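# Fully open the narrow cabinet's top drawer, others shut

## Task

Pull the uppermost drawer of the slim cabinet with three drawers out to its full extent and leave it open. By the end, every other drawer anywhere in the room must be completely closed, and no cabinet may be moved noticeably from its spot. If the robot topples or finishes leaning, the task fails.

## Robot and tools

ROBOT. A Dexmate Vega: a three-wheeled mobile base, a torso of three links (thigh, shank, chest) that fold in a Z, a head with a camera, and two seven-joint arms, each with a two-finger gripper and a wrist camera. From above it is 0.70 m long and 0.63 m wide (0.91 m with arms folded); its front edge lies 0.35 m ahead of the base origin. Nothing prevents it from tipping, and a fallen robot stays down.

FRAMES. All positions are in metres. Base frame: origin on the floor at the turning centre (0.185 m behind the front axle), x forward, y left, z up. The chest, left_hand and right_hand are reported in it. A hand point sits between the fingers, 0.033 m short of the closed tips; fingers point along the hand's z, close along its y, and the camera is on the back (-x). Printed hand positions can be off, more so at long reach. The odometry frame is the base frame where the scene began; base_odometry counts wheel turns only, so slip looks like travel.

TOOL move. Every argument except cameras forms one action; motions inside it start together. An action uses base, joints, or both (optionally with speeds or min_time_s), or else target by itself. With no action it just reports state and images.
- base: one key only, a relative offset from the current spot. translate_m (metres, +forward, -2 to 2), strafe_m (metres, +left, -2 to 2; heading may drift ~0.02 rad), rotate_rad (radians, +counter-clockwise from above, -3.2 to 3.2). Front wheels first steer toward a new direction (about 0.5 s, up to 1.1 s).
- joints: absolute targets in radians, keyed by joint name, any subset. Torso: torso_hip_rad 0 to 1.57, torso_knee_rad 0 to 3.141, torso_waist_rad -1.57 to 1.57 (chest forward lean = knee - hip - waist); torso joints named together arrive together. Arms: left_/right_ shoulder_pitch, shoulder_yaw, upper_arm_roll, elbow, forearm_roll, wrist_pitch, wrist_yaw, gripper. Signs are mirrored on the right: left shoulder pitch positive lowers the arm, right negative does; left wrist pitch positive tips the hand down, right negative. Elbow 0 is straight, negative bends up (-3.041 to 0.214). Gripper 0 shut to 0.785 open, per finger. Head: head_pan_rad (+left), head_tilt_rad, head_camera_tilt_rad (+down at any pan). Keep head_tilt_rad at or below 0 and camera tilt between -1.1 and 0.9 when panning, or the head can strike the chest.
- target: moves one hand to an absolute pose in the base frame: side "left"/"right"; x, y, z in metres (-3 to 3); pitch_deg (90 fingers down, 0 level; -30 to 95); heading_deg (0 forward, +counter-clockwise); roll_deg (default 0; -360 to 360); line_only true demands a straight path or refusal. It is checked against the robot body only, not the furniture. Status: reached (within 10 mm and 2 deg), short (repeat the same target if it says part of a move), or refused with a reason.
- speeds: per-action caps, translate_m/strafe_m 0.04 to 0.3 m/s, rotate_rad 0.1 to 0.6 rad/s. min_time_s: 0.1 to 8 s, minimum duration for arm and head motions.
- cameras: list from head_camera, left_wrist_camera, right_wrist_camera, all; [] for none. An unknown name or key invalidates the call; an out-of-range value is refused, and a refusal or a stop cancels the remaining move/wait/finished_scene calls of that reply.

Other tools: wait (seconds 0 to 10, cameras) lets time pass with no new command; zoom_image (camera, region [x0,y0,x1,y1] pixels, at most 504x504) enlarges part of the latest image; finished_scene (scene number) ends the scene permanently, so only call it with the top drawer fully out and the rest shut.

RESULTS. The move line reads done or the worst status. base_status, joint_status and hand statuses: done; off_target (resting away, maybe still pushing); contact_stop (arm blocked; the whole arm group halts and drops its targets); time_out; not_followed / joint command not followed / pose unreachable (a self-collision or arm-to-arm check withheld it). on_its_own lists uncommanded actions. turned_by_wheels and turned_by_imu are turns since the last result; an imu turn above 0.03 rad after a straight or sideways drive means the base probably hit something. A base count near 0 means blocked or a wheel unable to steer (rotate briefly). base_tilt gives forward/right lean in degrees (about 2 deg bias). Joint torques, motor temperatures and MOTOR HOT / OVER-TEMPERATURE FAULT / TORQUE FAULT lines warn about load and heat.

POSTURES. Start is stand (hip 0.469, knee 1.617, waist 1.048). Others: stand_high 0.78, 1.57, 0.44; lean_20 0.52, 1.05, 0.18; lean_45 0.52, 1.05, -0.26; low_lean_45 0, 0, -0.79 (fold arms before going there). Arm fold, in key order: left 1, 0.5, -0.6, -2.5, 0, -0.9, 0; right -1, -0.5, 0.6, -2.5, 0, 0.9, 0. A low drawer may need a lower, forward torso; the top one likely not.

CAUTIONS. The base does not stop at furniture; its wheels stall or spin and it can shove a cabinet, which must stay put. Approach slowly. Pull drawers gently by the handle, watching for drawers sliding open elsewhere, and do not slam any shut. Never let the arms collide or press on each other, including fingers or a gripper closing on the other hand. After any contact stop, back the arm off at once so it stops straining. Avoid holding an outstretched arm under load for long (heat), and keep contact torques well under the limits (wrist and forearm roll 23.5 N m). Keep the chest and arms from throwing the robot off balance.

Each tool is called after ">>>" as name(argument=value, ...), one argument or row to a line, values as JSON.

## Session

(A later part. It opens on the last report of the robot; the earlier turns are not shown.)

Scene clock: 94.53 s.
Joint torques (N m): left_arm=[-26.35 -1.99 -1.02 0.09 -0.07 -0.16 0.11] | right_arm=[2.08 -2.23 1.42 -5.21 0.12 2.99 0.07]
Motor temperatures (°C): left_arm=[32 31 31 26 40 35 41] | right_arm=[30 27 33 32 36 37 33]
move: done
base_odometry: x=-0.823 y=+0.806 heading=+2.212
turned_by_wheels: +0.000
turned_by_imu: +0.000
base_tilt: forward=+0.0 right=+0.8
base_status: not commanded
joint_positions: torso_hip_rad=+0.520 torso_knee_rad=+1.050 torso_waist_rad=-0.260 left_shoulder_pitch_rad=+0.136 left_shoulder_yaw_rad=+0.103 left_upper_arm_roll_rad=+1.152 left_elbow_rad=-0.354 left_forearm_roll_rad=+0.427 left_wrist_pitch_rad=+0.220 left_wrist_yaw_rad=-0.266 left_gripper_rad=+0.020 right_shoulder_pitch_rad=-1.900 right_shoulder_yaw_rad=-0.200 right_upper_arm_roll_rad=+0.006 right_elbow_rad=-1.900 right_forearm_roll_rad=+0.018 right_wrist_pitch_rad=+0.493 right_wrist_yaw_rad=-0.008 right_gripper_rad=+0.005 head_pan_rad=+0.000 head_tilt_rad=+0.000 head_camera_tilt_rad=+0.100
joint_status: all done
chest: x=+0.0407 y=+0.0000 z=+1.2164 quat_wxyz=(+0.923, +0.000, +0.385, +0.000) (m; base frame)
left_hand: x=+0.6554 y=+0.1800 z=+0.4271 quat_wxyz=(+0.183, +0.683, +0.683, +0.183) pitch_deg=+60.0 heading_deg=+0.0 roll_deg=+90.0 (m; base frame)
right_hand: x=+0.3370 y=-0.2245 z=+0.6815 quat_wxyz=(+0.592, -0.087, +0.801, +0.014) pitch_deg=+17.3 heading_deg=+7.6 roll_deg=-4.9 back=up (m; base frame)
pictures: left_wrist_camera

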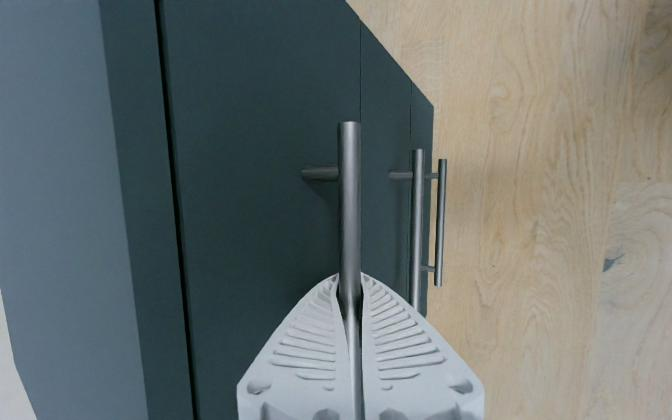

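>>> move(
  base={"translate_m": -0.03},
  speeds={"translate_m": 0.04},
  cameras=["left_wrist_camera", "head_camera"],
)

>>> zoom_image(
  camera="left_wrist_camera",
  region=[150, 50, 450, 320],
)

Scene clock: 96.27 s.
Joint torques (N m): left_arm=[-22.07 -4 -0.14 -1.3 -0.41 0.29 -0.69] | right_arm=[2.58 -2.25 1.01 -6.5 0.2 2.8 -0.15]
Motor temperatures (°C): left_arm=[32 31 31 26 40 35 41] | right_arm=[30 27 33 32 36 37 33]
move: done
base_odometry: x=-0.805 y=+0.782 heading=+2.213
turned_by_wheels: +0.000
turned_by_imu: +0.001
base_tilt: forward=+0.0 right=+0.8
base_status: done
joint_positions: torso_hip_rad=+0.520 torso_knee_rad=+1.050 torso_waist_rad=-0.260 left_shoulder_pitch_rad=+0.136 left_shoulder_yaw_rad=+0.103 left_upper_arm_roll_rad=+1.152 left_elbow_rad=-0.353 left_forearm_roll_rad=+0.427 left_wrist_pitch_rad=+0.220 left_wrist_yaw_rad=-0.265 left_gripper_rad=+0.020 right_shoulder_pitch_rad=-1.900 right_shoulder_yaw_rad=-0.200 right_upper_arm_roll_rad=+0.006 right_elbow_rad=-1.900 right_forearm_roll_rad=+0.018 right_wrist_pitch_rad=+0.493 right_wrist_yaw_rad=-0.008 right_gripper_rad=+0.005 head_pan_rad=+0.000 head_tilt_rad=+0.000 head_camera_tilt_rad=+0.100
joint_status: not commanded
chest: x=+0.0407 y=+0.0000 z=+1.2164 quat_wxyz=(+0.923, +0.000, +0.385, +0.000) (m; base frame)
left_hand: x=+0.6557 y=+0.1801 z=+0.4273 quat_wxyz=(+0.183, +0.683, +0.683, +0.183) pitch_deg=+60.0 heading_deg=+0.0 roll_deg=-90.0 (m; base frame)
right_hand: x=+0.3370 y=-0.2245 z=+0.6815 quat_wxyz=(+0.592, -0.087, +0.801, +0.014) pitch_deg=+17.3 heading_deg=+7.6 roll_deg=-4.9 back=up (m; base frame)
pictures: head_camera, left_wrist_camera

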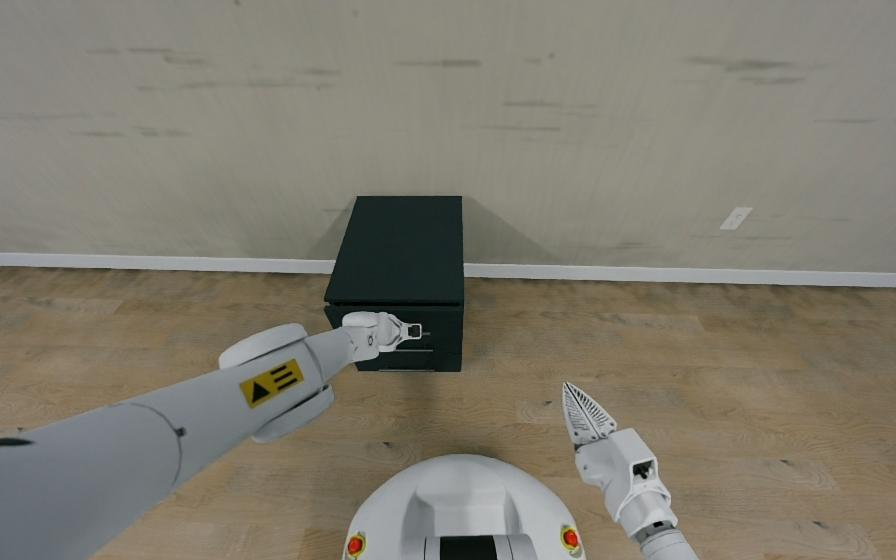

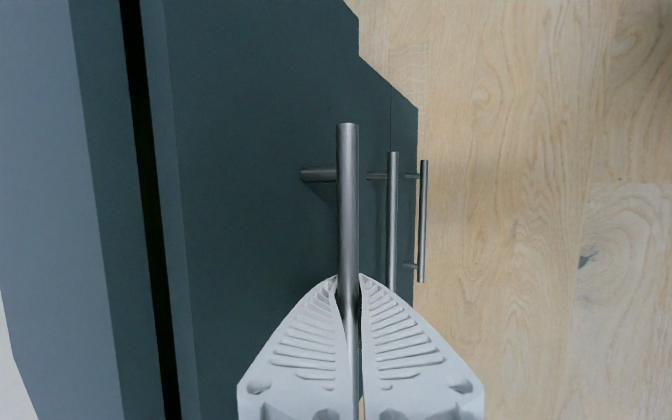

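Scaled by 1.680 from the camera's 672x420 image, which has a finer 960x600 frame.

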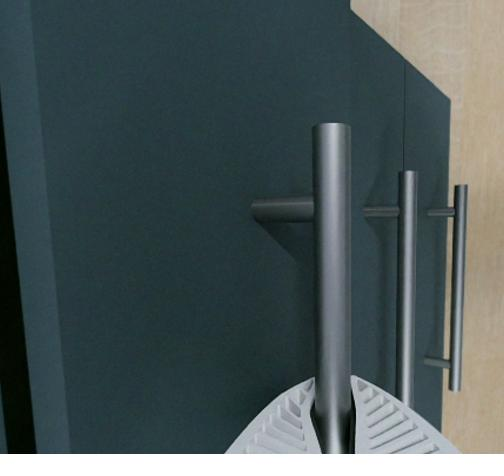

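>>> move(
  base={"translate_m": -0.15},
  speeds={"translate_m": 0.06},
  cameras=["left_wrist_camera", "head_camera"],
)

>>> move(
  base={"translate_m": -0.08},
  speeds={"translate_m": 0.05},
  cameras=["left_wrist_camera", "head_camera"],
)

Scene clock: 99.67 s.
Joint torques (N m): left_arm=[-19.82 -4.91 -1.38 -4.16 -0.68 -2.34 -0.05] | right_arm=[2.3 -3.47 1.62 -6.98 0.18 2.99 -0.16]
Motor temperatures (°C): left_arm=[32 31 31 26 40 35 41] | right_arm=[30 27 33 32 36 37 33]
move: done
base_odometry: x=-0.716 y=+0.662 heading=+2.212
turned_by_wheels: -0.001
turned_by_imu: -0.002
base_tilt: forward=+0.1 right=+0.7
base_status: done
joint_positions: torso_hip_rad=+0.520 torso_knee_rad=+1.050 torso_waist_rad=-0.260 left_shoulder_pitch_rad=+0.136 left_shoulder_yaw_rad=+0.103 left_upper_arm_roll_rad=+1.152 left_elbow_rad=-0.353 left_forearm_roll_rad=+0.427 left_wrist_pitch_rad=+0.221 left_wrist_yaw_rad=-0.266 left_gripper_rad=+0.020 right_shoulder_pitch_rad=-1.900 right_shoulder_yaw_rad=-0.200 right_upper_arm_roll_rad=+0.006 right_elbow_rad=-1.900 right_forearm_roll_rad=+0.018 right_wrist_pitch_rad=+0.493 right_wrist_yaw_rad=-0.008 right_gripper_rad=+0.005 head_pan_rad=+0.000 head_tilt_rad=+0.000 head_camera_tilt_rad=+0.100
joint_status: not commanded
chest: x=+0.0406 y=+0.0000 z=+1.2164 quat_wxyz=(+0.923, +0.000, +0.385, +0.000) (m; base frame)
left_hand: x=+0.6557 y=+0.1806 z=+0.4273 quat_wxyz=(+0.183, +0.683, +0.683, +0.183) pitch_deg=+60.0 heading_deg=+0.1 roll_deg=-89.9 (m; base frame)
right_hand: x=+0.3370 y=-0.2245 z=+0.6815 quat_wxyz=(+0.592, -0.087, +0.801, +0.014) pitch_deg=+17.3 heading_deg=+7.6 roll_deg=-4.9 back=up (m; base frame)
pictures: head_camera, left_wrist_camera

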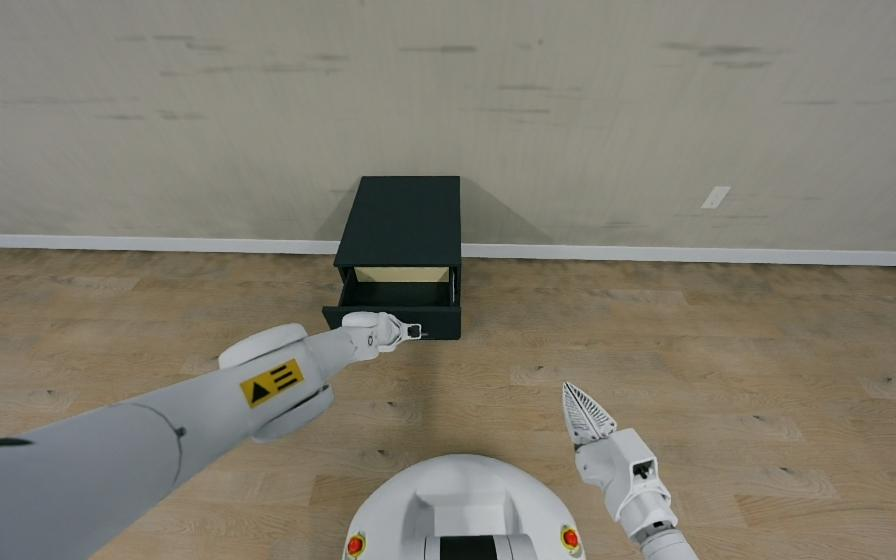

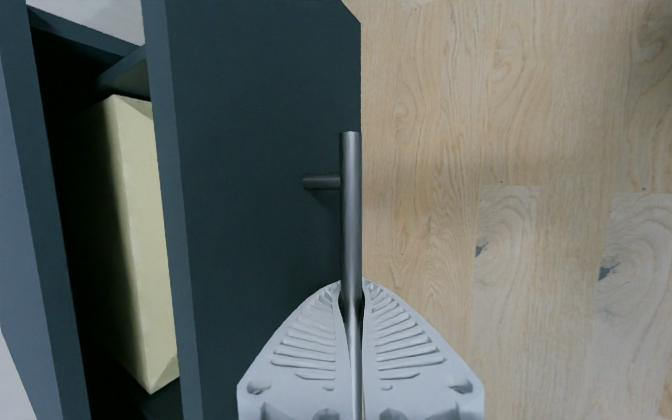

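Scene clock: 102.00 s.
Joint torques (N m): left_arm=[-20.57 -5.49 -0.09 -5.46 -0.59 -3.25 0.16] | right_arm=[2.04 -3.47 1.24 -6.17 0.31 2.64 -0.49]
Motor temperatures (°C): left_arm=[32 31 31 26 40 35 41] | right_arm=[30 27 33 32 36 37 33]
move: done
base_odometry: x=-0.668 y=+0.597 heading=+2.211
turned_by_wheels: +0.000
turned_by_imu: +0.001
base_tilt: forward=+0.0 right=+0.8
base_status: done
joint_positions: torso_hip_rad=+0.520 torso_knee_rad=+1.050 torso_waist_rad=-0.260 left_shoulder_pitch_rad=+0.136 left_shoulder_yaw_rad=+0.103 left_upper_arm_roll_rad=+1.152 left_elbow_rad=-0.353 left_forearm_roll_rad=+0.427 left_wrist_pitch_rad=+0.221 left_wrist_yaw_rad=-0.266 left_gripper_rad=+0.020 right_shoulder_pitch_rad=-1.900 right_shoulder_yaw_rad=-0.200 right_upper_arm_roll_rad=+0.006 right_elbow_rad=-1.900 right_forearm_roll_rad=+0.018 right_wrist_pitch_rad=+0.493 right_wrist_yaw_rad=-0.008 right_gripper_rad=+0.005 head_pan_rad=+0.000 head_tilt_rad=+0.000 head_camera_tilt_rad=+0.100
joint_status: not commanded
chest: x=+0.0407 y=+0.0000 z=+1.2164 quat_wxyz=(+0.923, +0.000, +0.385, +0.000) (m; base frame)
left_hand: x=+0.6556 y=+0.1808 z=+0.4272 quat_wxyz=(+0.183, +0.683, +0.683, +0.183) pitch_deg=+60.0 heading_deg=+0.1 roll_deg=-89.9 (m; base frame)
right_hand: x=+0.3370 y=-0.2245 z=+0.6815 quat_wxyz=(+0.592, -0.087, +0.801, +0.014) pitch_deg=+17.3 heading_deg=+7.6 roll_deg=-4.9 back=up (m; base frame)
pictures: head_camera, left_wrist_camera

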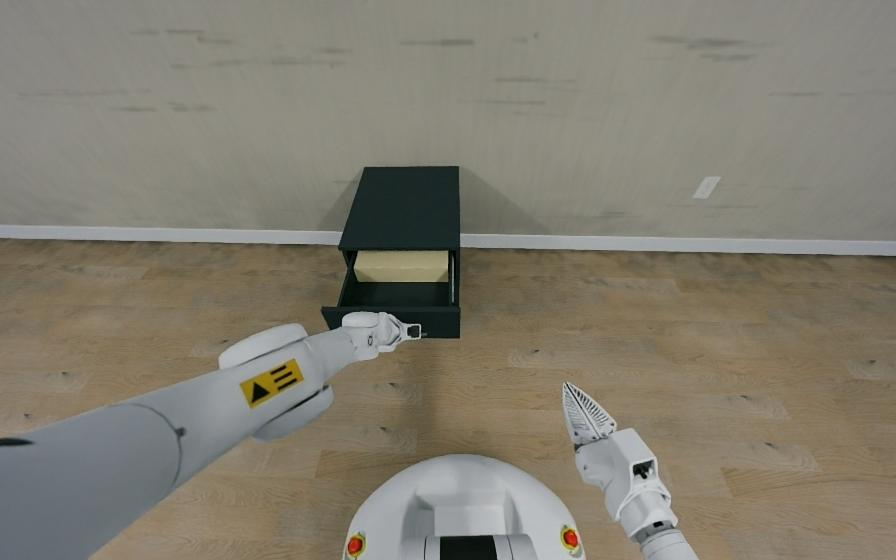

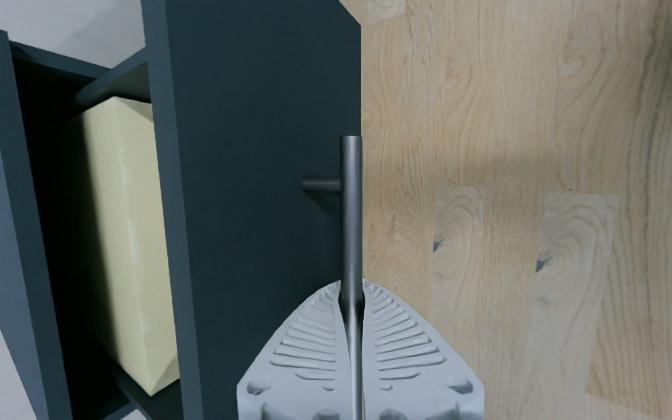

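>>> move(
  base={"translate_m": -0.05},
  speeds={"translate_m": 0.04},
  cameras=["left_wrist_camera", "head_camera"],
)

>>> move(
  base={"translate_m": -0.04},
  speeds={"translate_m": 0.04},
  cameras=["left_wrist_camera", "head_camera"],
)

Scene clock: 104.40 s.
Joint torques (N m): left_arm=[-19.37 -5.83 -1.17 -4.33 -0.71 -1.97 0.08] | right_arm=[2.61 -2.82 1.51 -5.1 0.16 3.28 -0.07]
Motor temperatures (°C): left_arm=[32 31 31 26 40 35 41] | right_arm=[30 27 33 32 36 37 33]
move: done
base_odometry: x=-0.638 y=+0.557 heading=+2.212
turned_by_wheels: +0.001
turned_by_imu: +0.002
base_tilt: forward=+0.0 right=+0.8
base_status: done
joint_positions: torso_hip_rad=+0.520 torso_knee_rad=+1.050 torso_waist_rad=-0.260 left_shoulder_pitch_rad=+0.136 left_shoulder_yaw_rad=+0.103 left_upper_arm_roll_rad=+1.152 left_elbow_rad=-0.353 left_forearm_roll_rad=+0.427 left_wrist_pitch_rad=+0.221 left_wrist_yaw_rad=-0.266 left_gripper_rad=+0.020 right_shoulder_pitch_rad=-1.900 right_shoulder_yaw_rad=-0.200 right_upper_arm_roll_rad=+0.006 right_elbow_rad=-1.900 right_forearm_roll_rad=+0.018 right_wrist_pitch_rad=+0.493 right_wrist_yaw_rad=-0.008 right_gripper_rad=+0.005 head_pan_rad=+0.000 head_tilt_rad=+0.000 head_camera_tilt_rad=+0.100
joint_status: not commanded
chest: x=+0.0407 y=+0.0000 z=+1.2164 quat_wxyz=(+0.923, +0.000, +0.385, +0.000) (m; base frame)
left_hand: x=+0.6556 y=+0.1807 z=+0.4272 quat_wxyz=(+0.183, +0.683, +0.683, +0.183) pitch_deg=+60.0 heading_deg=+0.1 roll_deg=-89.9 (m; base frame)
right_hand: x=+0.3370 y=-0.2245 z=+0.6815 quat_wxyz=(+0.592, -0.087, +0.801, +0.014) pitch_deg=+17.3 heading_deg=+7.6 roll_deg=-4.9 back=up (m; base frame)
pictures: head_camera, left_wrist_camera

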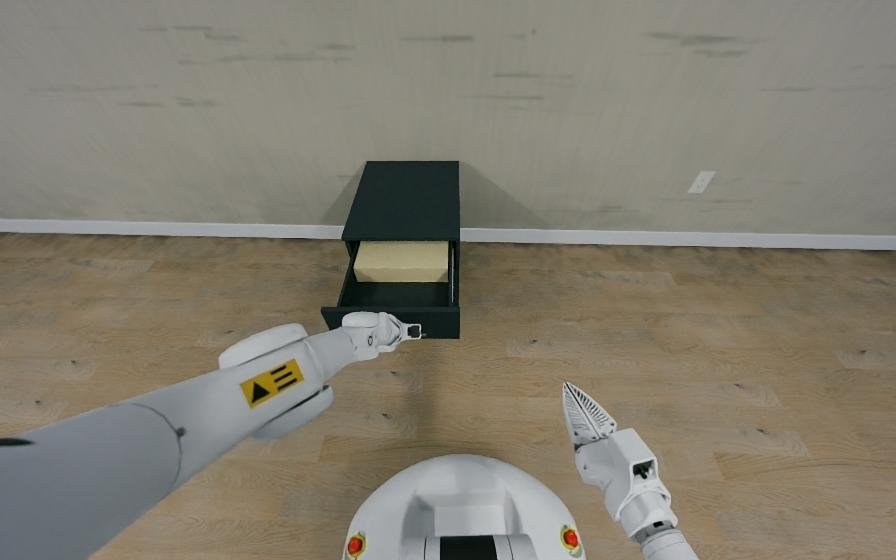

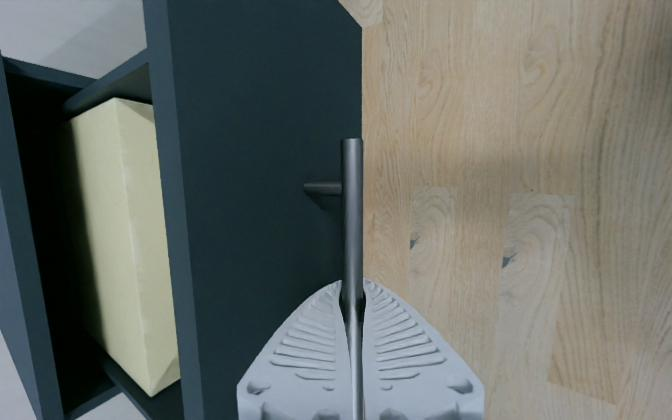

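Scene clock: 106.30 s.
Joint torques (N m): left_arm=[-20.54 -5.76 -1.15 -4.06 -0.51 -2.42 -0.1] | right_arm=[2.1 -3.49 1.31 -6.68 0.02 3.38 -0.27]
Motor temperatures (°C): left_arm=[32 31 31 26 40 35 41] | right_arm=[30 27 33 32 36 37 33]
move: done
base_odometry: x=-0.614 y=+0.525 heading=+2.213
turned_by_wheels: +0.001
turned_by_imu: +0.001
base_tilt: forward=+0.0 right=+0.8
base_status: done
joint_positions: torso_hip_rad=+0.520 torso_knee_rad=+1.050 torso_waist_rad=-0.260 left_shoulder_pitch_rad=+0.136 left_shoulder_yaw_rad=+0.103 left_upper_arm_roll_rad=+1.152 left_elbow_rad=-0.353 left_forearm_roll_rad=+0.427 left_wrist_pitch_rad=+0.220 left_wrist_yaw_rad=-0.266 left_gripper_rad=+0.020 right_shoulder_pitch_rad=-1.900 right_shoulder_yaw_rad=-0.200 right_upper_arm_roll_rad=+0.006 right_elbow_rad=-1.900 right_forearm_roll_rad=+0.018 right_wrist_pitch_rad=+0.493 right_wrist_yaw_rad=-0.008 right_gripper_rad=+0.005 head_pan_rad=+0.000 head_tilt_rad=+0.000 head_camera_tilt_rad=+0.100
joint_status: not commanded
chest: x=+0.0407 y=+0.0000 z=+1.2164 quat_wxyz=(+0.923, +0.000, +0.385, +0.000) (m; base frame)
left_hand: x=+0.6557 y=+0.1806 z=+0.4273 quat_wxyz=(+0.183, +0.683, +0.683, +0.183) pitch_deg=+60.0 heading_deg=+0.1 roll_deg=-89.9 (m; base frame)
right_hand: x=+0.3370 y=-0.2245 z=+0.6815 quat_wxyz=(+0.592, -0.087, +0.801, +0.014) pitch_deg=+17.3 heading_deg=+7.6 roll_deg=-4.9 back=up (m; base frame)
pictures: head_camera, left_wrist_camera

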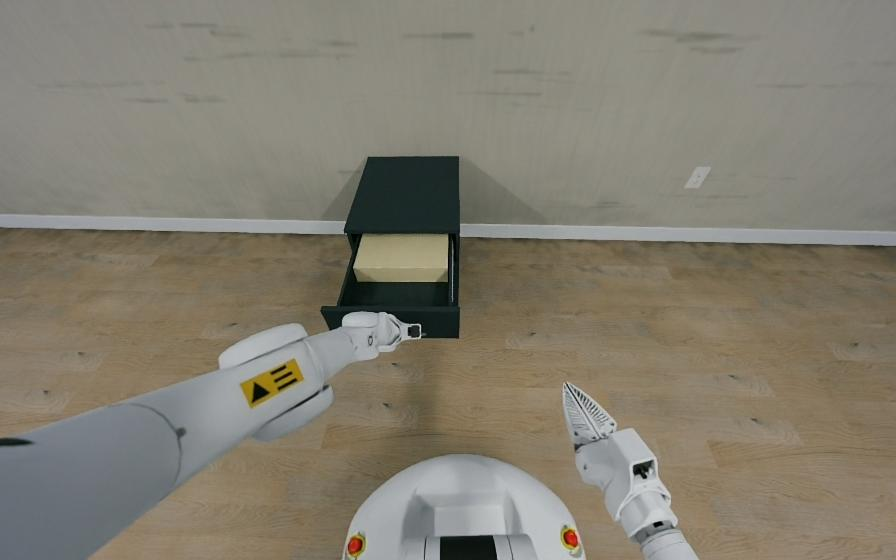

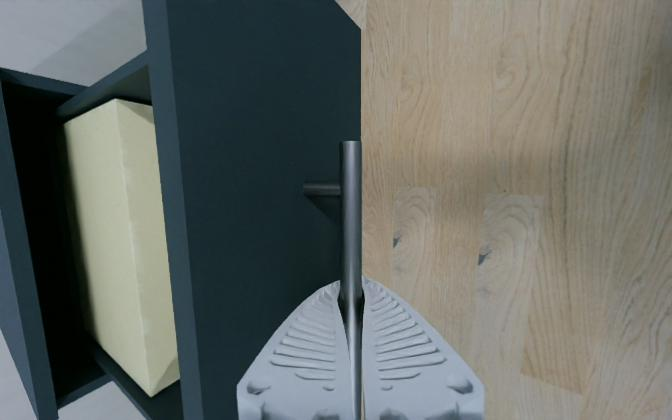

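>>> move(
  base={"translate_m": -0.03},
  speeds={"translate_m": 0.04},
  cameras=["left_wrist_camera", "head_camera"],
)

>>> move(
  base={"translate_m": -0.02},
  speeds={"translate_m": 0.04},
  cameras=["left_wrist_camera"],
)

Scene clock: 108.17 s.
Joint torques (N m): left_arm=[-17.14 -7.05 -1.12 -1.73 -0.81 -1.97 -1.55] | right_arm=[1.31 -4.12 0.89 -6.79 0.19 2.82 -0.22]
Motor temperatures (°C): left_arm=[32 31 31 26 40 35 41] | right_arm=[30 27 33 32 36 37 33]
move: done
base_odometry: x=-0.596 y=+0.501 heading=+2.214
turned_by_wheels: +0.001
turned_by_imu: +0.001
base_tilt: forward=+0.0 right=+0.8
base_status: done
joint_positions: torso_hip_rad=+0.520 torso_knee_rad=+1.050 torso_waist_rad=-0.260 left_shoulder_pitch_rad=+0.135 left_shoulder_yaw_rad=+0.103 left_upper_arm_roll_rad=+1.152 left_elbow_rad=-0.353 left_forearm_roll_rad=+0.427 left_wrist_pitch_rad=+0.220 left_wrist_yaw_rad=-0.265 left_gripper_rad=+0.020 right_shoulder_pitch_rad=-1.900 right_shoulder_yaw_rad=-0.200 right_upper_arm_roll_rad=+0.006 right_elbow_rad=-1.900 right_forearm_roll_rad=+0.018 right_wrist_pitch_rad=+0.493 right_wrist_yaw_rad=-0.008 right_gripper_rad=+0.005 head_pan_rad=+0.000 head_tilt_rad=+0.000 head_camera_tilt_rad=+0.100
joint_status: not commanded
chest: x=+0.0407 y=+0.0000 z=+1.2164 quat_wxyz=(+0.923, +0.000, +0.385, +0.000) (m; base frame)
left_hand: x=+0.6560 y=+0.1805 z=+0.4274 quat_wxyz=(+0.183, +0.683, +0.683, +0.184) pitch_deg=+59.9 heading_deg=+0.1 roll_deg=-89.9 (m; base frame)
right_hand: x=+0.3370 y=-0.2245 z=+0.6815 quat_wxyz=(+0.592, -0.087, +0.801, +0.014) pitch_deg=+17.3 heading_deg=+7.6 roll_deg=-4.9 back=up (m; base frame)
pictures: head_camera, left_wrist_camera

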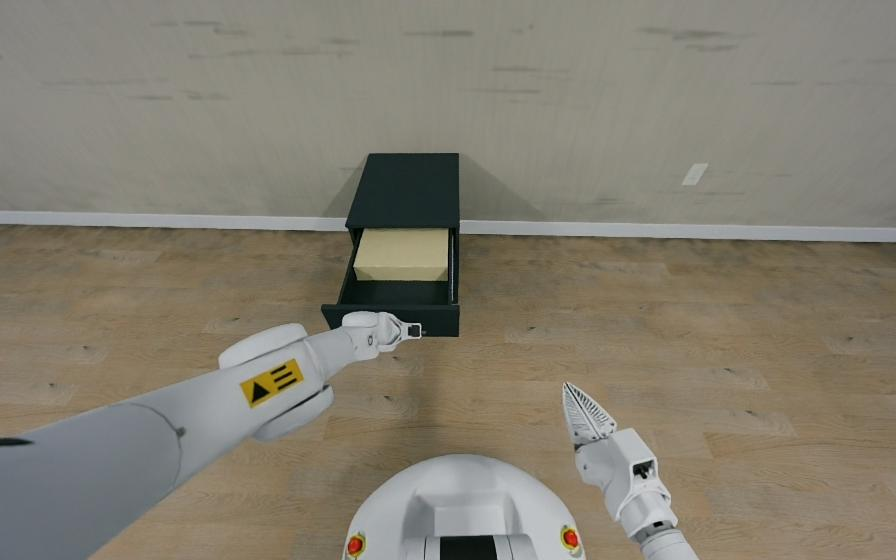

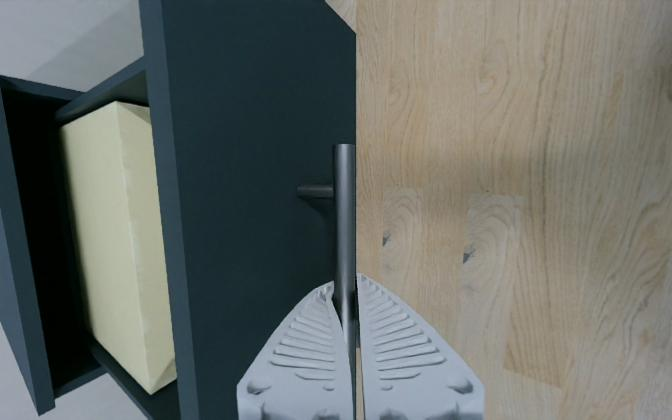

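Scene clock: 109.57 s.
Joint torques (N m): left_arm=[-1.66 -2.96 -1.88 2.07 -1.63 -0.31 -4.65] | right_arm=[1.34 -2.76 0.75 -5.94 0.05 3.22 -0.13]
Motor temperatures (°C): left_arm=[32 31 31 26 40 35 41] | right_arm=[30 27 33 32 36 37 33]
move: done
base_odometry: x=-0.584 y=+0.485 heading=+2.214
turned_by_wheels: +0.001
turned_by_imu: +0.001
base_tilt: forward=+0.0 right=+0.8
base_status: done
joint_positions: torso_hip_rad=+0.520 torso_knee_rad=+1.050 torso_waist_rad=-0.260 left_shoulder_pitch_rad=+0.135 left_shoulder_yaw_rad=+0.103 left_upper_arm_roll_rad=+1.152 left_elbow_rad=-0.353 left_forearm_roll_rad=+0.427 left_wrist_pitch_rad=+0.220 left_wrist_yaw_rad=-0.264 left_gripper_rad=+0.020 right_shoulder_pitch_rad=-1.900 right_shoulder_yaw_rad=-0.200 right_upper_arm_roll_rad=+0.006 right_elbow_rad=-1.900 right_forearm_roll_rad=+0.018 right_wrist_pitch_rad=+0.493 right_wrist_yaw_rad=-0.008 right_gripper_rad=+0.005 head_pan_rad=+0.000 head_tilt_rad=+0.000 head_camera_tilt_rad=+0.100
joint_status: not commanded
chest: x=+0.0405 y=+0.0000 z=+1.2165 quat_wxyz=(+0.923, +0.000, +0.385, +0.000) (m; base frame)
left_hand: x=+0.6569 y=+0.1800 z=+0.4284 quat_wxyz=(+0.184, +0.683, +0.683, +0.184) pitch_deg=+59.8 heading_deg=+0.0 roll_deg=-90.0 (m; base frame)
right_hand: x=+0.3370 y=-0.2245 z=+0.6817 quat_wxyz=(+0.593, -0.087, +0.801, +0.014) pitch_deg=+17.3 heading_deg=+7.6 roll_deg=-4.9 back=up (m; base frame)
pictures: left_wrist_camera

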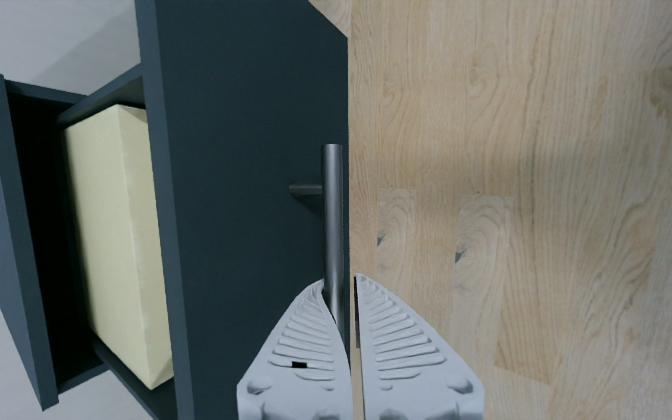

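>>> move(
  base={"translate_m": 0.015},
  speeds={"translate_m": 0.04},
  cameras=["left_wrist_camera", "head_camera"],
)

>>> zoom_image(
  camera="left_wrist_camera",
  region=[250, 150, 450, 320],
)

Scene clock: 111.57 s.
Joint torques (N m): left_arm=[-12.57 -2.75 -1.06 0.05 -0.55 -1.13 -1.11] | right_arm=[2.19 -3.49 1.67 -5.31 0.15 1.98 -0.25]
Motor temperatures (°C): left_arm=[32 31 31 26 40 35 41] | right_arm=[30 27 33 32 36 37 33]
move: done
base_odometry: x=-0.593 y=+0.498 heading=+2.215
turned_by_wheels: +0.000
turned_by_imu: +0.000
base_tilt: forward=+0.1 right=+0.8
base_status: done
joint_positions: torso_hip_rad=+0.520 torso_knee_rad=+1.050 torso_waist_rad=-0.260 left_shoulder_pitch_rad=+0.135 left_shoulder_yaw_rad=+0.103 left_upper_arm_roll_rad=+1.152 left_elbow_rad=-0.353 left_forearm_roll_rad=+0.427 left_wrist_pitch_rad=+0.220 left_wrist_yaw_rad=-0.265 left_gripper_rad=+0.020 right_shoulder_pitch_rad=-1.900 right_shoulder_yaw_rad=-0.200 right_upper_arm_roll_rad=+0.006 right_elbow_rad=-1.900 right_forearm_roll_rad=+0.018 right_wrist_pitch_rad=+0.493 right_wrist_yaw_rad=-0.008 right_gripper_rad=+0.005 head_pan_rad=+0.000 head_tilt_rad=+0.000 head_camera_tilt_rad=+0.100
joint_status: not commanded
chest: x=+0.0406 y=+0.0000 z=+1.2164 quat_wxyz=(+0.923, +0.000, +0.385, +0.000) (m; base frame)
left_hand: x=+0.6561 y=+0.1801 z=+0.4276 quat_wxyz=(+0.183, +0.683, +0.683, +0.183) pitch_deg=+59.9 heading_deg=+0.0 roll_deg=-90.0 (m; base frame)
right_hand: x=+0.3370 y=-0.2245 z=+0.6816 quat_wxyz=(+0.593, -0.087, +0.801, +0.014) pitch_deg=+17.3 heading_deg=+7.6 roll_deg=-4.9 back=up (m; base frame)
pictures: head_camera, left_wrist_camera

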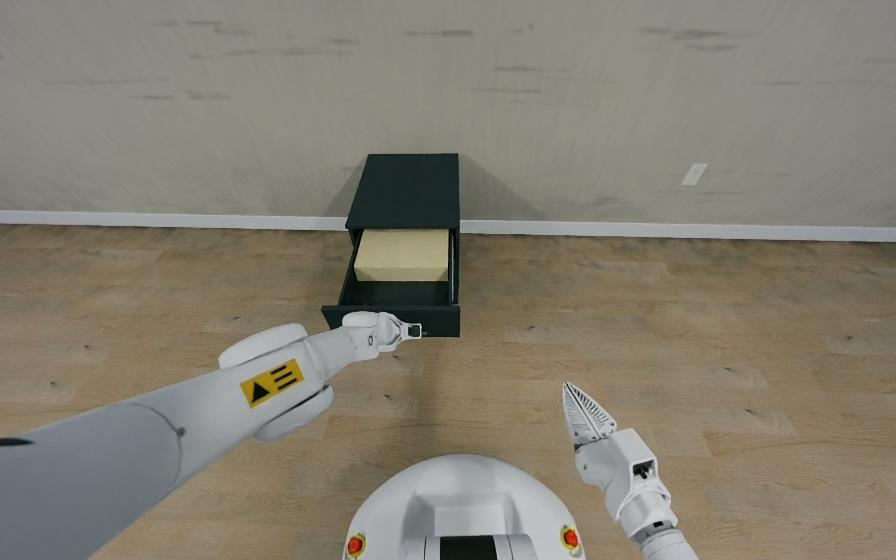

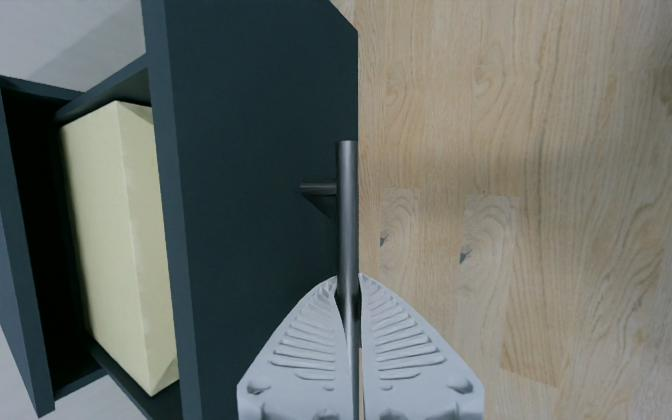

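Scaled by 2.520 from the camera's 672x420 image, which has a finer 960x600 frame.

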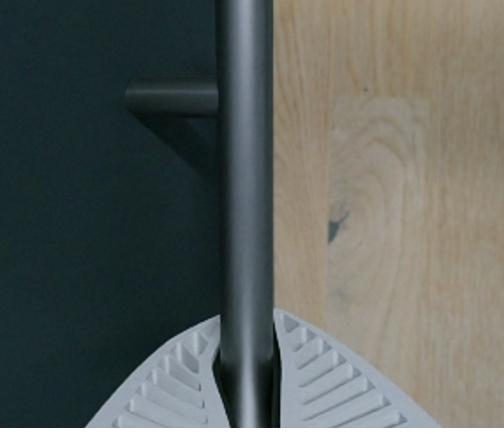

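>>> move(
  joints={"left_gripper_rad": 0.12},
  min_time_s=1.0,
  cameras=["left_wrist_camera"],
)

>>> zoom_image(
  camera="left_wrist_camera",
  region=[250, 150, 450, 320],
)

"min_time_s" has no arm or head joint beside it: it slows only arm and head motions. Command such a joint too, or leave it out
Scene clock: 111.77 s.
Joint torques (N m): left_arm=[-11.44 -2.95 -0.04 -1.74 -0.59 -0.7 -0.86] | right_arm=[1.88 -2.76 1.11 -6.34 0.17 2.97 0.01]
Motor temperatures (°C): left_arm=[32 31 31 26 40 35 41] | right_arm=[30 27 33 32 36 37 33]
base_odometry: x=-0.593 y=+0.498 heading=+2.215
turned_by_wheels: +0.000
turned_by_imu: +0.000
base_tilt: forward=+0.0 right=+0.8
base_status: done
joint_positions: torso_hip_rad=+0.520 torso_knee_rad=+1.050 torso_waist_rad=-0.260 left_shoulder_pitch_rad=+0.135 left_shoulder_yaw_rad=+0.103 left_upper_arm_roll_rad=+1.152 left_elbow_rad=-0.353 left_forearm_roll_rad=+0.427 left_wrist_pitch_rad=+0.220 left_wrist_yaw_rad=-0.265 left_gripper_rad=+0.020 right_shoulder_pitch_rad=-1.900 right_shoulder_yaw_rad=-0.200 right_upper_arm_roll_rad=+0.006 right_elbow_rad=-1.900 right_forearm_roll_rad=+0.018 right_wrist_pitch_rad=+0.493 right_wrist_yaw_rad=-0.008 right_gripper_rad=+0.005 head_pan_rad=+0.000 head_tilt_rad=+0.000 head_camera_tilt_rad=+0.100
joint_status: not commanded
chest: x=+0.0406 y=+0.0000 z=+1.2164 quat_wxyz=(+0.923, +0.000, +0.385, +0.000) (m; base frame)
left_hand: x=+0.6561 y=+0.1801 z=+0.4276 quat_wxyz=(+0.183, +0.683, +0.683, +0.183) pitch_deg=+59.9 heading_deg=+0.0 roll_deg=-90.0 (m; base frame)
right_hand: x=+0.3370 y=-0.2245 z=+0.6816 quat_wxyz=(+0.593, -0.087, +0.801, +0.014) pitch_deg=+17.3 heading_deg=+7.6 roll_deg=-4.9 back=up (m; base frame)
pictures: none

Scaled by 2.520 from the camera's 672x420 image, which has a finer 960x600 frame.

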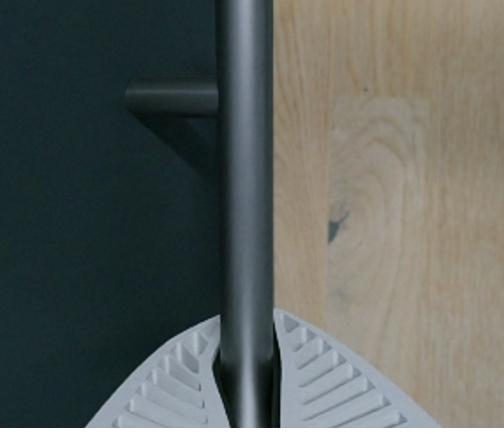

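>>> move(
  joints={"left_gripper_rad": 0.07},
  cameras=[],
)

>>> move(
  joints={"left_gripper_rad": 0.13},
  cameras=["left_wrist_camera"],
)

>>> zoom_image(
  camera="left_wrist_camera",
  region=[250, 150, 450, 320],
)

Scene clock: 112.43 s.
Joint torques (N m): left_arm=[-16.64 -3.28 -0.75 -1.36 0.08 -0.32 -0.27] | right_arm=[1.43 -2.05 1.55 -6.46 0.11 2.76 -0.39]
Motor temperatures (°C): left_arm=[32 31 31 26 40 35 41] | right_arm=[30 27 33 32 36 37 33]
move: done
base_odometry: x=-0.593 y=+0.498 heading=+2.215
turned_by_wheels: +0.000
turned_by_imu: +0.000
base_tilt: forward=+0.0 right=+0.8
base_status: not commanded
joint_positions: torso_hip_rad=+0.520 torso_knee_rad=+1.050 torso_waist_rad=-0.260 left_shoulder_pitch_rad=+0.135 left_shoulder_yaw_rad=+0.103 left_upper_arm_roll_rad=+1.152 left_elbow_rad=-0.353 left_forearm_roll_rad=+0.427 left_wrist_pitch_rad=+0.220 left_wrist_yaw_rad=-0.266 left_gripper_rad=+0.070 right_shoulder_pitch_rad=-1.900 right_shoulder_yaw_rad=-0.200 right_upper_arm_roll_rad=+0.006 right_elbow_rad=-1.900 right_forearm_roll_rad=+0.018 right_wrist_pitch_rad=+0.493 right_wrist_yaw_rad=-0.008 right_gripper_rad=+0.005 head_pan_rad=+0.000 head_tilt_rad=+0.000 head_camera_tilt_rad=+0.100
joint_status: all done
chest: x=+0.0406 y=+0.0000 z=+1.2164 quat_wxyz=(+0.923, +0.000, +0.385, +0.000) (m; base frame)
left_hand: x=+0.6559 y=+0.1801 z=+0.4275 quat_wxyz=(+0.183, +0.683, +0.683, +0.183) pitch_deg=+60.0 heading_deg=+0.0 roll_deg=-90.0 (m; base frame)
right_hand: x=+0.3370 y=-0.2245 z=+0.6815 quat_wxyz=(+0.593, -0.087, +0.801, +0.014) pitch_deg=+17.3 heading_deg=+7.6 roll_deg=-4.9 back=up (m; base frame)
pictures: none
No camera images: "cameras" was empty.

Scene clock: 112.93 s.
Joint torques (N m): left_arm=[-22.13 -3.58 -1.03 -2.34 0.38 -0.48 0.81] | right_arm=[2.51 -3.05 1.67 -5.34 0.34 2.38 0.12]
Motor temperatures (°C): left_arm=[32 31 31 26 40 35 41] | right_arm=[30 27 33 32 36 37 33]
move: done
base_odometry: x=-0.593 y=+0.498 heading=+2.215
turned_by_wheels: +0.000
turned_by_imu: +0.000
base_tilt: forward=+0.0 right=+0.8
base_status: not commanded
joint_positions: torso_hip_rad=+0.520 torso_knee_rad=+1.050 torso_waist_rad=-0.260 left_shoulder_pitch_rad=+0.136 left_shoulder_yaw_rad=+0.103 left_upper_arm_roll_rad=+1.152 left_elbow_rad=-0.353 left_forearm_roll_rad=+0.427 left_wrist_pitch_rad=+0.220 left_wrist_yaw_rad=-0.266 left_gripper_rad=+0.130 right_shoulder_pitch_rad=-1.900 right_shoulder_yaw_rad=-0.200 right_upper_arm_roll_rad=+0.006 right_elbow_rad=-1.900 right_forearm_roll_rad=+0.018 right_wrist_pitch_rad=+0.493 right_wrist_yaw_rad=-0.008 right_gripper_rad=+0.005 head_pan_rad=+0.000 head_tilt_rad=+0.000 head_camera_tilt_rad=+0.100
joint_status: all done
chest: x=+0.0407 y=+0.0000 z=+1.2164 quat_wxyz=(+0.923, +0.000, +0.385, +0.000) (m; base frame)
left_hand: x=+0.6555 y=+0.1802 z=+0.4272 quat_wxyz=(+0.183, +0.683, +0.683, +0.183) pitch_deg=+60.0 heading_deg=+0.0 roll_deg=-90.0 (m; base frame)
right_hand: x=+0.3370 y=-0.2245 z=+0.6815 quat_wxyz=(+0.592, -0.087, +0.801, +0.014) pitch_deg=+17.3 heading_deg=+7.6 roll_deg=-4.9 back=up (m; base frame)
pictures: left_wrist_camera

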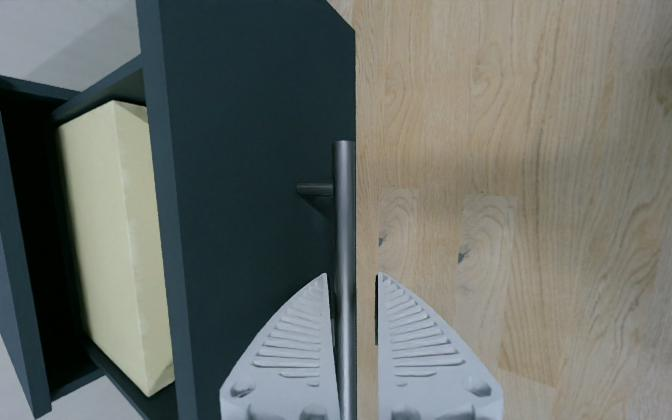

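Scaled by 2.520 from the camera's 672x420 image, which has a finer 960x600 frame.

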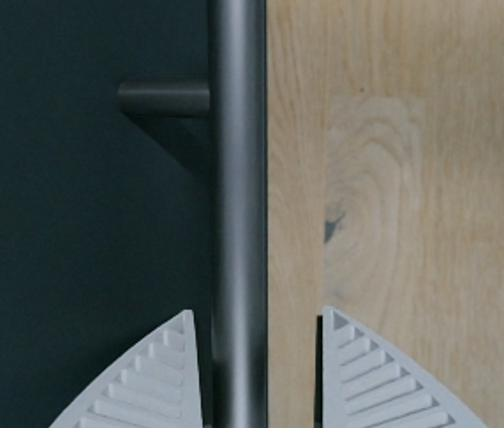

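>>> move(
  target={"side": "left", "x": 0.6075, "y": 0.18, "z": 0.513, "pitch_deg": 60, "heading_deg": 0, "roll_deg": 90, "line_only": true},
  cameras=["left_wrist_camera", "head_camera"],
)

Scene clock: 118.37 s.
Joint torques (N m): left_arm=[-13.56 3.82 -12.75 -4.35 1.69 0.26 0.42] | right_arm=[2 -2.71 1.3 -5.77 0.18 3 -0.28]
Motor temperatures (°C): left_arm=[32 31 31 26 40 35 41] | right_arm=[30 27 33 32 36 37 33]
move: done
base_odometry: x=-0.593 y=+0.498 heading=+2.215
turned_by_wheels: +0.000
turned_by_imu: +0.000
base_tilt: forward=+0.0 right=+0.7
base_status: not commanded
joint_positions: torso_hip_rad=+0.520 torso_knee_rad=+1.050 torso_waist_rad=-0.260 left_shoulder_pitch_rad=+0.374 left_shoulder_yaw_rad=+0.594 left_upper_arm_roll_rad=+1.070 left_elbow_rad=-1.504 left_forearm_roll_rad=+0.580 left_wrist_pitch_rad=+0.758 left_wrist_yaw_rad=-0.604 left_gripper_rad=+0.130 right_shoulder_pitch_rad=-1.900 right_shoulder_yaw_rad=-0.200 right_upper_arm_roll_rad=+0.006 right_elbow_rad=-1.900 right_forearm_roll_rad=+0.018 right_wrist_pitch_rad=+0.493 right_wrist_yaw_rad=-0.008 right_gripper_rad=+0.005 head_pan_rad=+0.000 head_tilt_rad=+0.000 head_camera_tilt_rad=+0.100
joint_status: not commanded
chest: x=+0.0407 y=+0.0000 z=+1.2164 quat_wxyz=(+0.923, +0.000, +0.385, +0.000) (m; base frame)
left_hand: x=+0.6078 y=+0.1799 z=+0.5124 quat_wxyz=(+0.183, +0.683, +0.683, +0.183) pitch_deg=+60.0 heading_deg=+0.0 roll_deg=-90.0 (m; base frame)
left_hand_status: reached (straight line, planned for 3.9 s): 1 mm and 0.0 deg off.
right_hand: x=+0.3370 y=-0.2245 z=+0.6815 quat_wxyz=(+0.592, -0.087, +0.801, +0.014) pitch_deg=+17.3 heading_deg=+7.6 roll_deg=-4.9 back=up (m; base frame)
pictures: head_camera, left_wrist_camera

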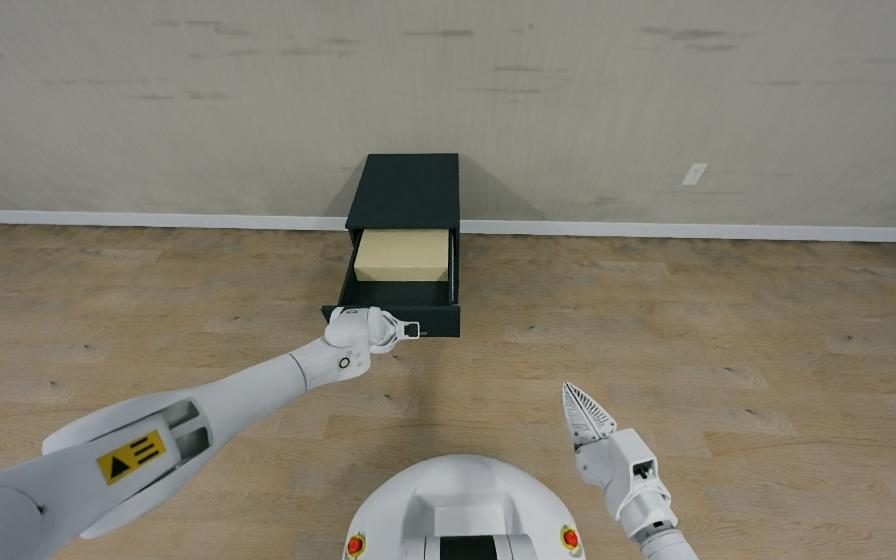

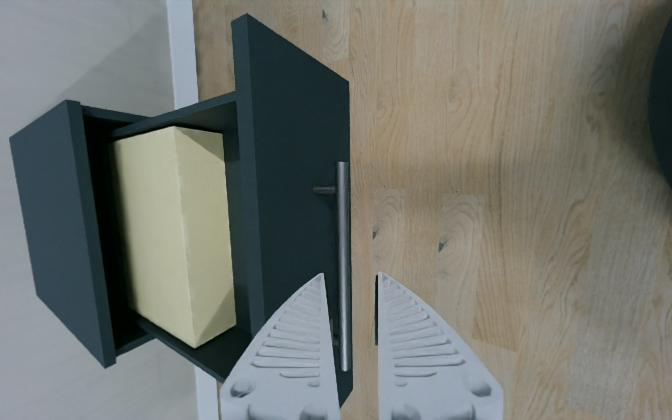

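>>> move(
  base={"translate_m": -0.4},
  speeds={"translate_m": 0.2},
  joints={"head_camera_tilt_rad": 0.0},
  cameras=["head_camera"],
)

>>> zoom_image(
  camera="head_camera",
  region=[300, 150, 560, 400],
)

Scene clock: 122.00 s.
Joint torques (N m): left_arm=[-16.88 4.7 -12.34 -4.95 1.72 -0.16 0.18] | right_arm=[2.59 -2.36 1.06 -5.81 0.19 2.95 -0.31]
Motor temperatures (°C): left_arm=[32 31 31 26 40 35 41] | right_arm=[30 27 33 32 36 37 33]
move: done
base_odometry: x=-0.353 y=+0.178 heading=+2.215
turned_by_wheels: +0.001
turned_by_imu: +0.002
base_tilt: forward=+0.0 right=+0.8
base_status: done
joint_positions: torso_hip_rad=+0.520 torso_knee_rad=+1.050 torso_waist_rad=-0.260 left_shoulder_pitch_rad=+0.375 left_shoulder_yaw_rad=+0.596 left_upper_arm_roll_rad=+1.070 left_elbow_rad=-1.508 left_forearm_roll_rad=+0.581 left_wrist_pitch_rad=+0.760 left_wrist_yaw_rad=-0.605 left_gripper_rad=+0.130 right_shoulder_pitch_rad=-1.900 right_shoulder_yaw_rad=-0.200 right_upper_arm_roll_rad=+0.006 right_elbow_rad=-1.900 right_forearm_roll_rad=+0.018 right_wrist_pitch_rad=+0.493 right_wrist_yaw_rad=-0.008 right_gripper_rad=+0.005 head_pan_rad=+0.000 head_tilt_rad=+0.000 head_camera_tilt_rad=+0.000
joint_status: all done
chest: x=+0.0407 y=+0.0000 z=+1.2164 quat_wxyz=(+0.923, +0.000, +0.385, +0.000) (m; base frame)
left_hand: x=+0.6074 y=+0.1799 z=+0.5129 quat_wxyz=(+0.183, +0.683, +0.683, +0.183) pitch_deg=+60.0 heading_deg=+0.0 roll_deg=+90.0 (m; base frame)
right_hand: x=+0.3370 y=-0.2245 z=+0.6815 quat_wxyz=(+0.592, -0.087, +0.801, +0.014) pitch_deg=+17.3 heading_deg=+7.6 roll_deg=-4.9 back=up (m; base frame)
pictures: head_camera

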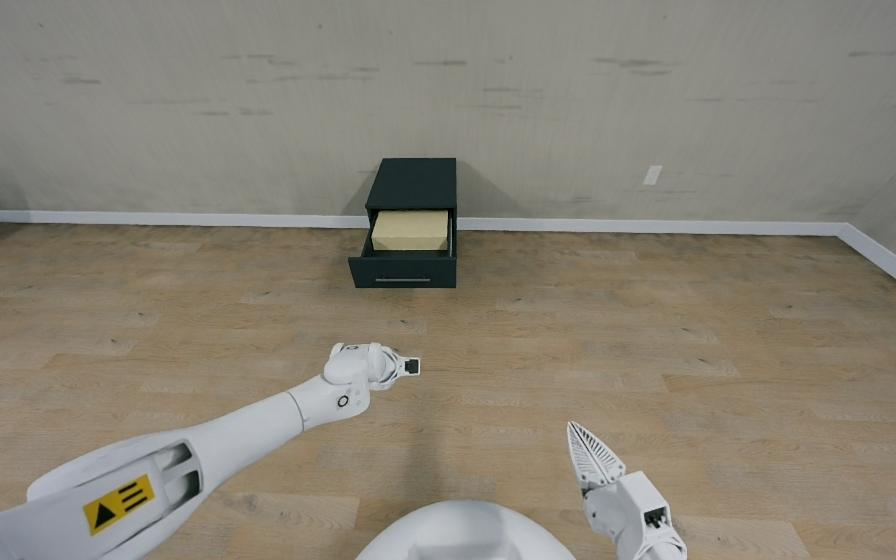

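Scaled by 1.938 from the camera's 896x560 image, which has a finer 960x600 frame.

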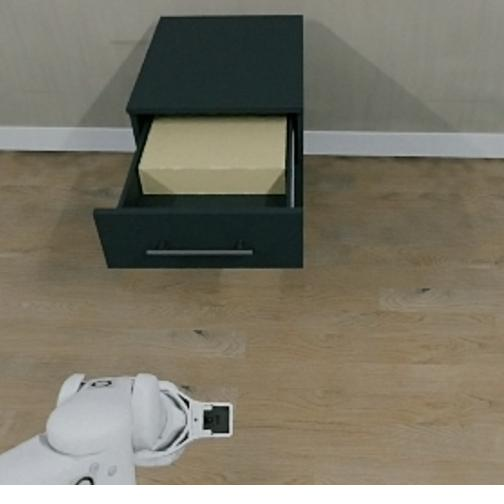

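>>> move(
  target={"side": "left", "x": 0.52, "y": 0.25, "z": 0.42, "pitch_deg": 10, "heading_deg": 0, "roll_deg": 0},
  cameras=["head_camera", "left_wrist_camera"],
)

>>> zoom_image(
  camera="left_wrist_camera",
  region=[200, 50, 472, 300],
)

Scene clock: 122.60 s.
Joint torques (N m): left_arm=[-16.23 4.37 -11.28 -4.72 1.71 1.03 0.19] | right_arm=[1.92 -2.68 1.34 -6.1 0.2 2.52 -0.24]
Motor temperatures (°C): left_arm=[32 31 31 26 40 35 41] | right_arm=[30 27 33 32 36 37 33]
move: refused
base_odometry: x=-0.353 y=+0.178 heading=+2.215
turned_by_wheels: +0.000
turned_by_imu: +0.000
base_tilt: forward=+0.0 right=+0.8
base_status: not commanded
joint_positions: torso_hip_rad=+0.520 torso_knee_rad=+1.050 torso_waist_rad=-0.260 left_shoulder_pitch_rad=+0.375 left_shoulder_yaw_rad=+0.596 left_upper_arm_roll_rad=+1.070 left_elbow_rad=-1.508 left_forearm_roll_rad=+0.581 left_wrist_pitch_rad=+0.760 left_wrist_yaw_rad=-0.605 left_gripper_rad=+0.130 right_shoulder_pitch_rad=-1.900 right_shoulder_yaw_rad=-0.200 right_upper_arm_roll_rad=+0.006 right_elbow_rad=-1.900 right_forearm_roll_rad=+0.018 right_wrist_pitch_rad=+0.493 right_wrist_yaw_rad=-0.008 right_gripper_rad=+0.005 head_pan_rad=+0.000 head_tilt_rad=+0.000 head_camera_tilt_rad=+0.000
joint_status: not commanded
chest: x=+0.0407 y=+0.0000 z=+1.2164 quat_wxyz=(+0.923, +0.000, +0.385, +0.000) (m; base frame)
left_hand: x=+0.6074 y=+0.1799 z=+0.5129 quat_wxyz=(+0.183, +0.683, +0.683, +0.183) pitch_deg=+60.0 heading_deg=+0.0 roll_deg=+90.0 (m; base frame)
left_hand_status: refused: no posture of the arm gets there (left_upper_arm_roll_rad and left_forearm_roll_rad at their limits): the closest leaves the hand 10.1 cm and 12 deg from the pose. Nothing moved.
right_hand: x=+0.3370 y=-0.2245 z=+0.6815 quat_wxyz=(+0.592, -0.087, +0.801, +0.014) pitch_deg=+17.3 heading_deg=+7.6 roll_deg=-4.9 back=up (m; base frame)
pictures: head_camera, left_wrist_camera

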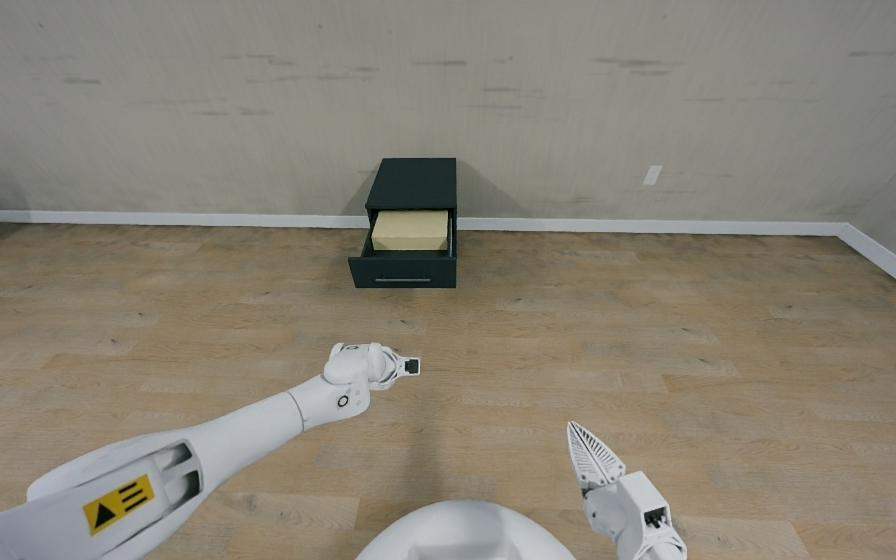

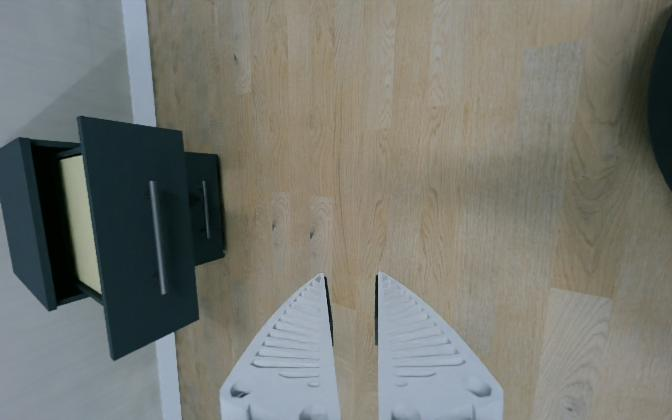

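Scaled by 1.853 from the camera's 672x420 image, which has a finer 960x600 frame.

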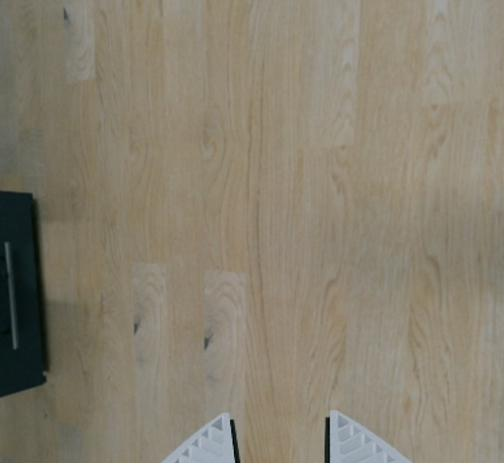

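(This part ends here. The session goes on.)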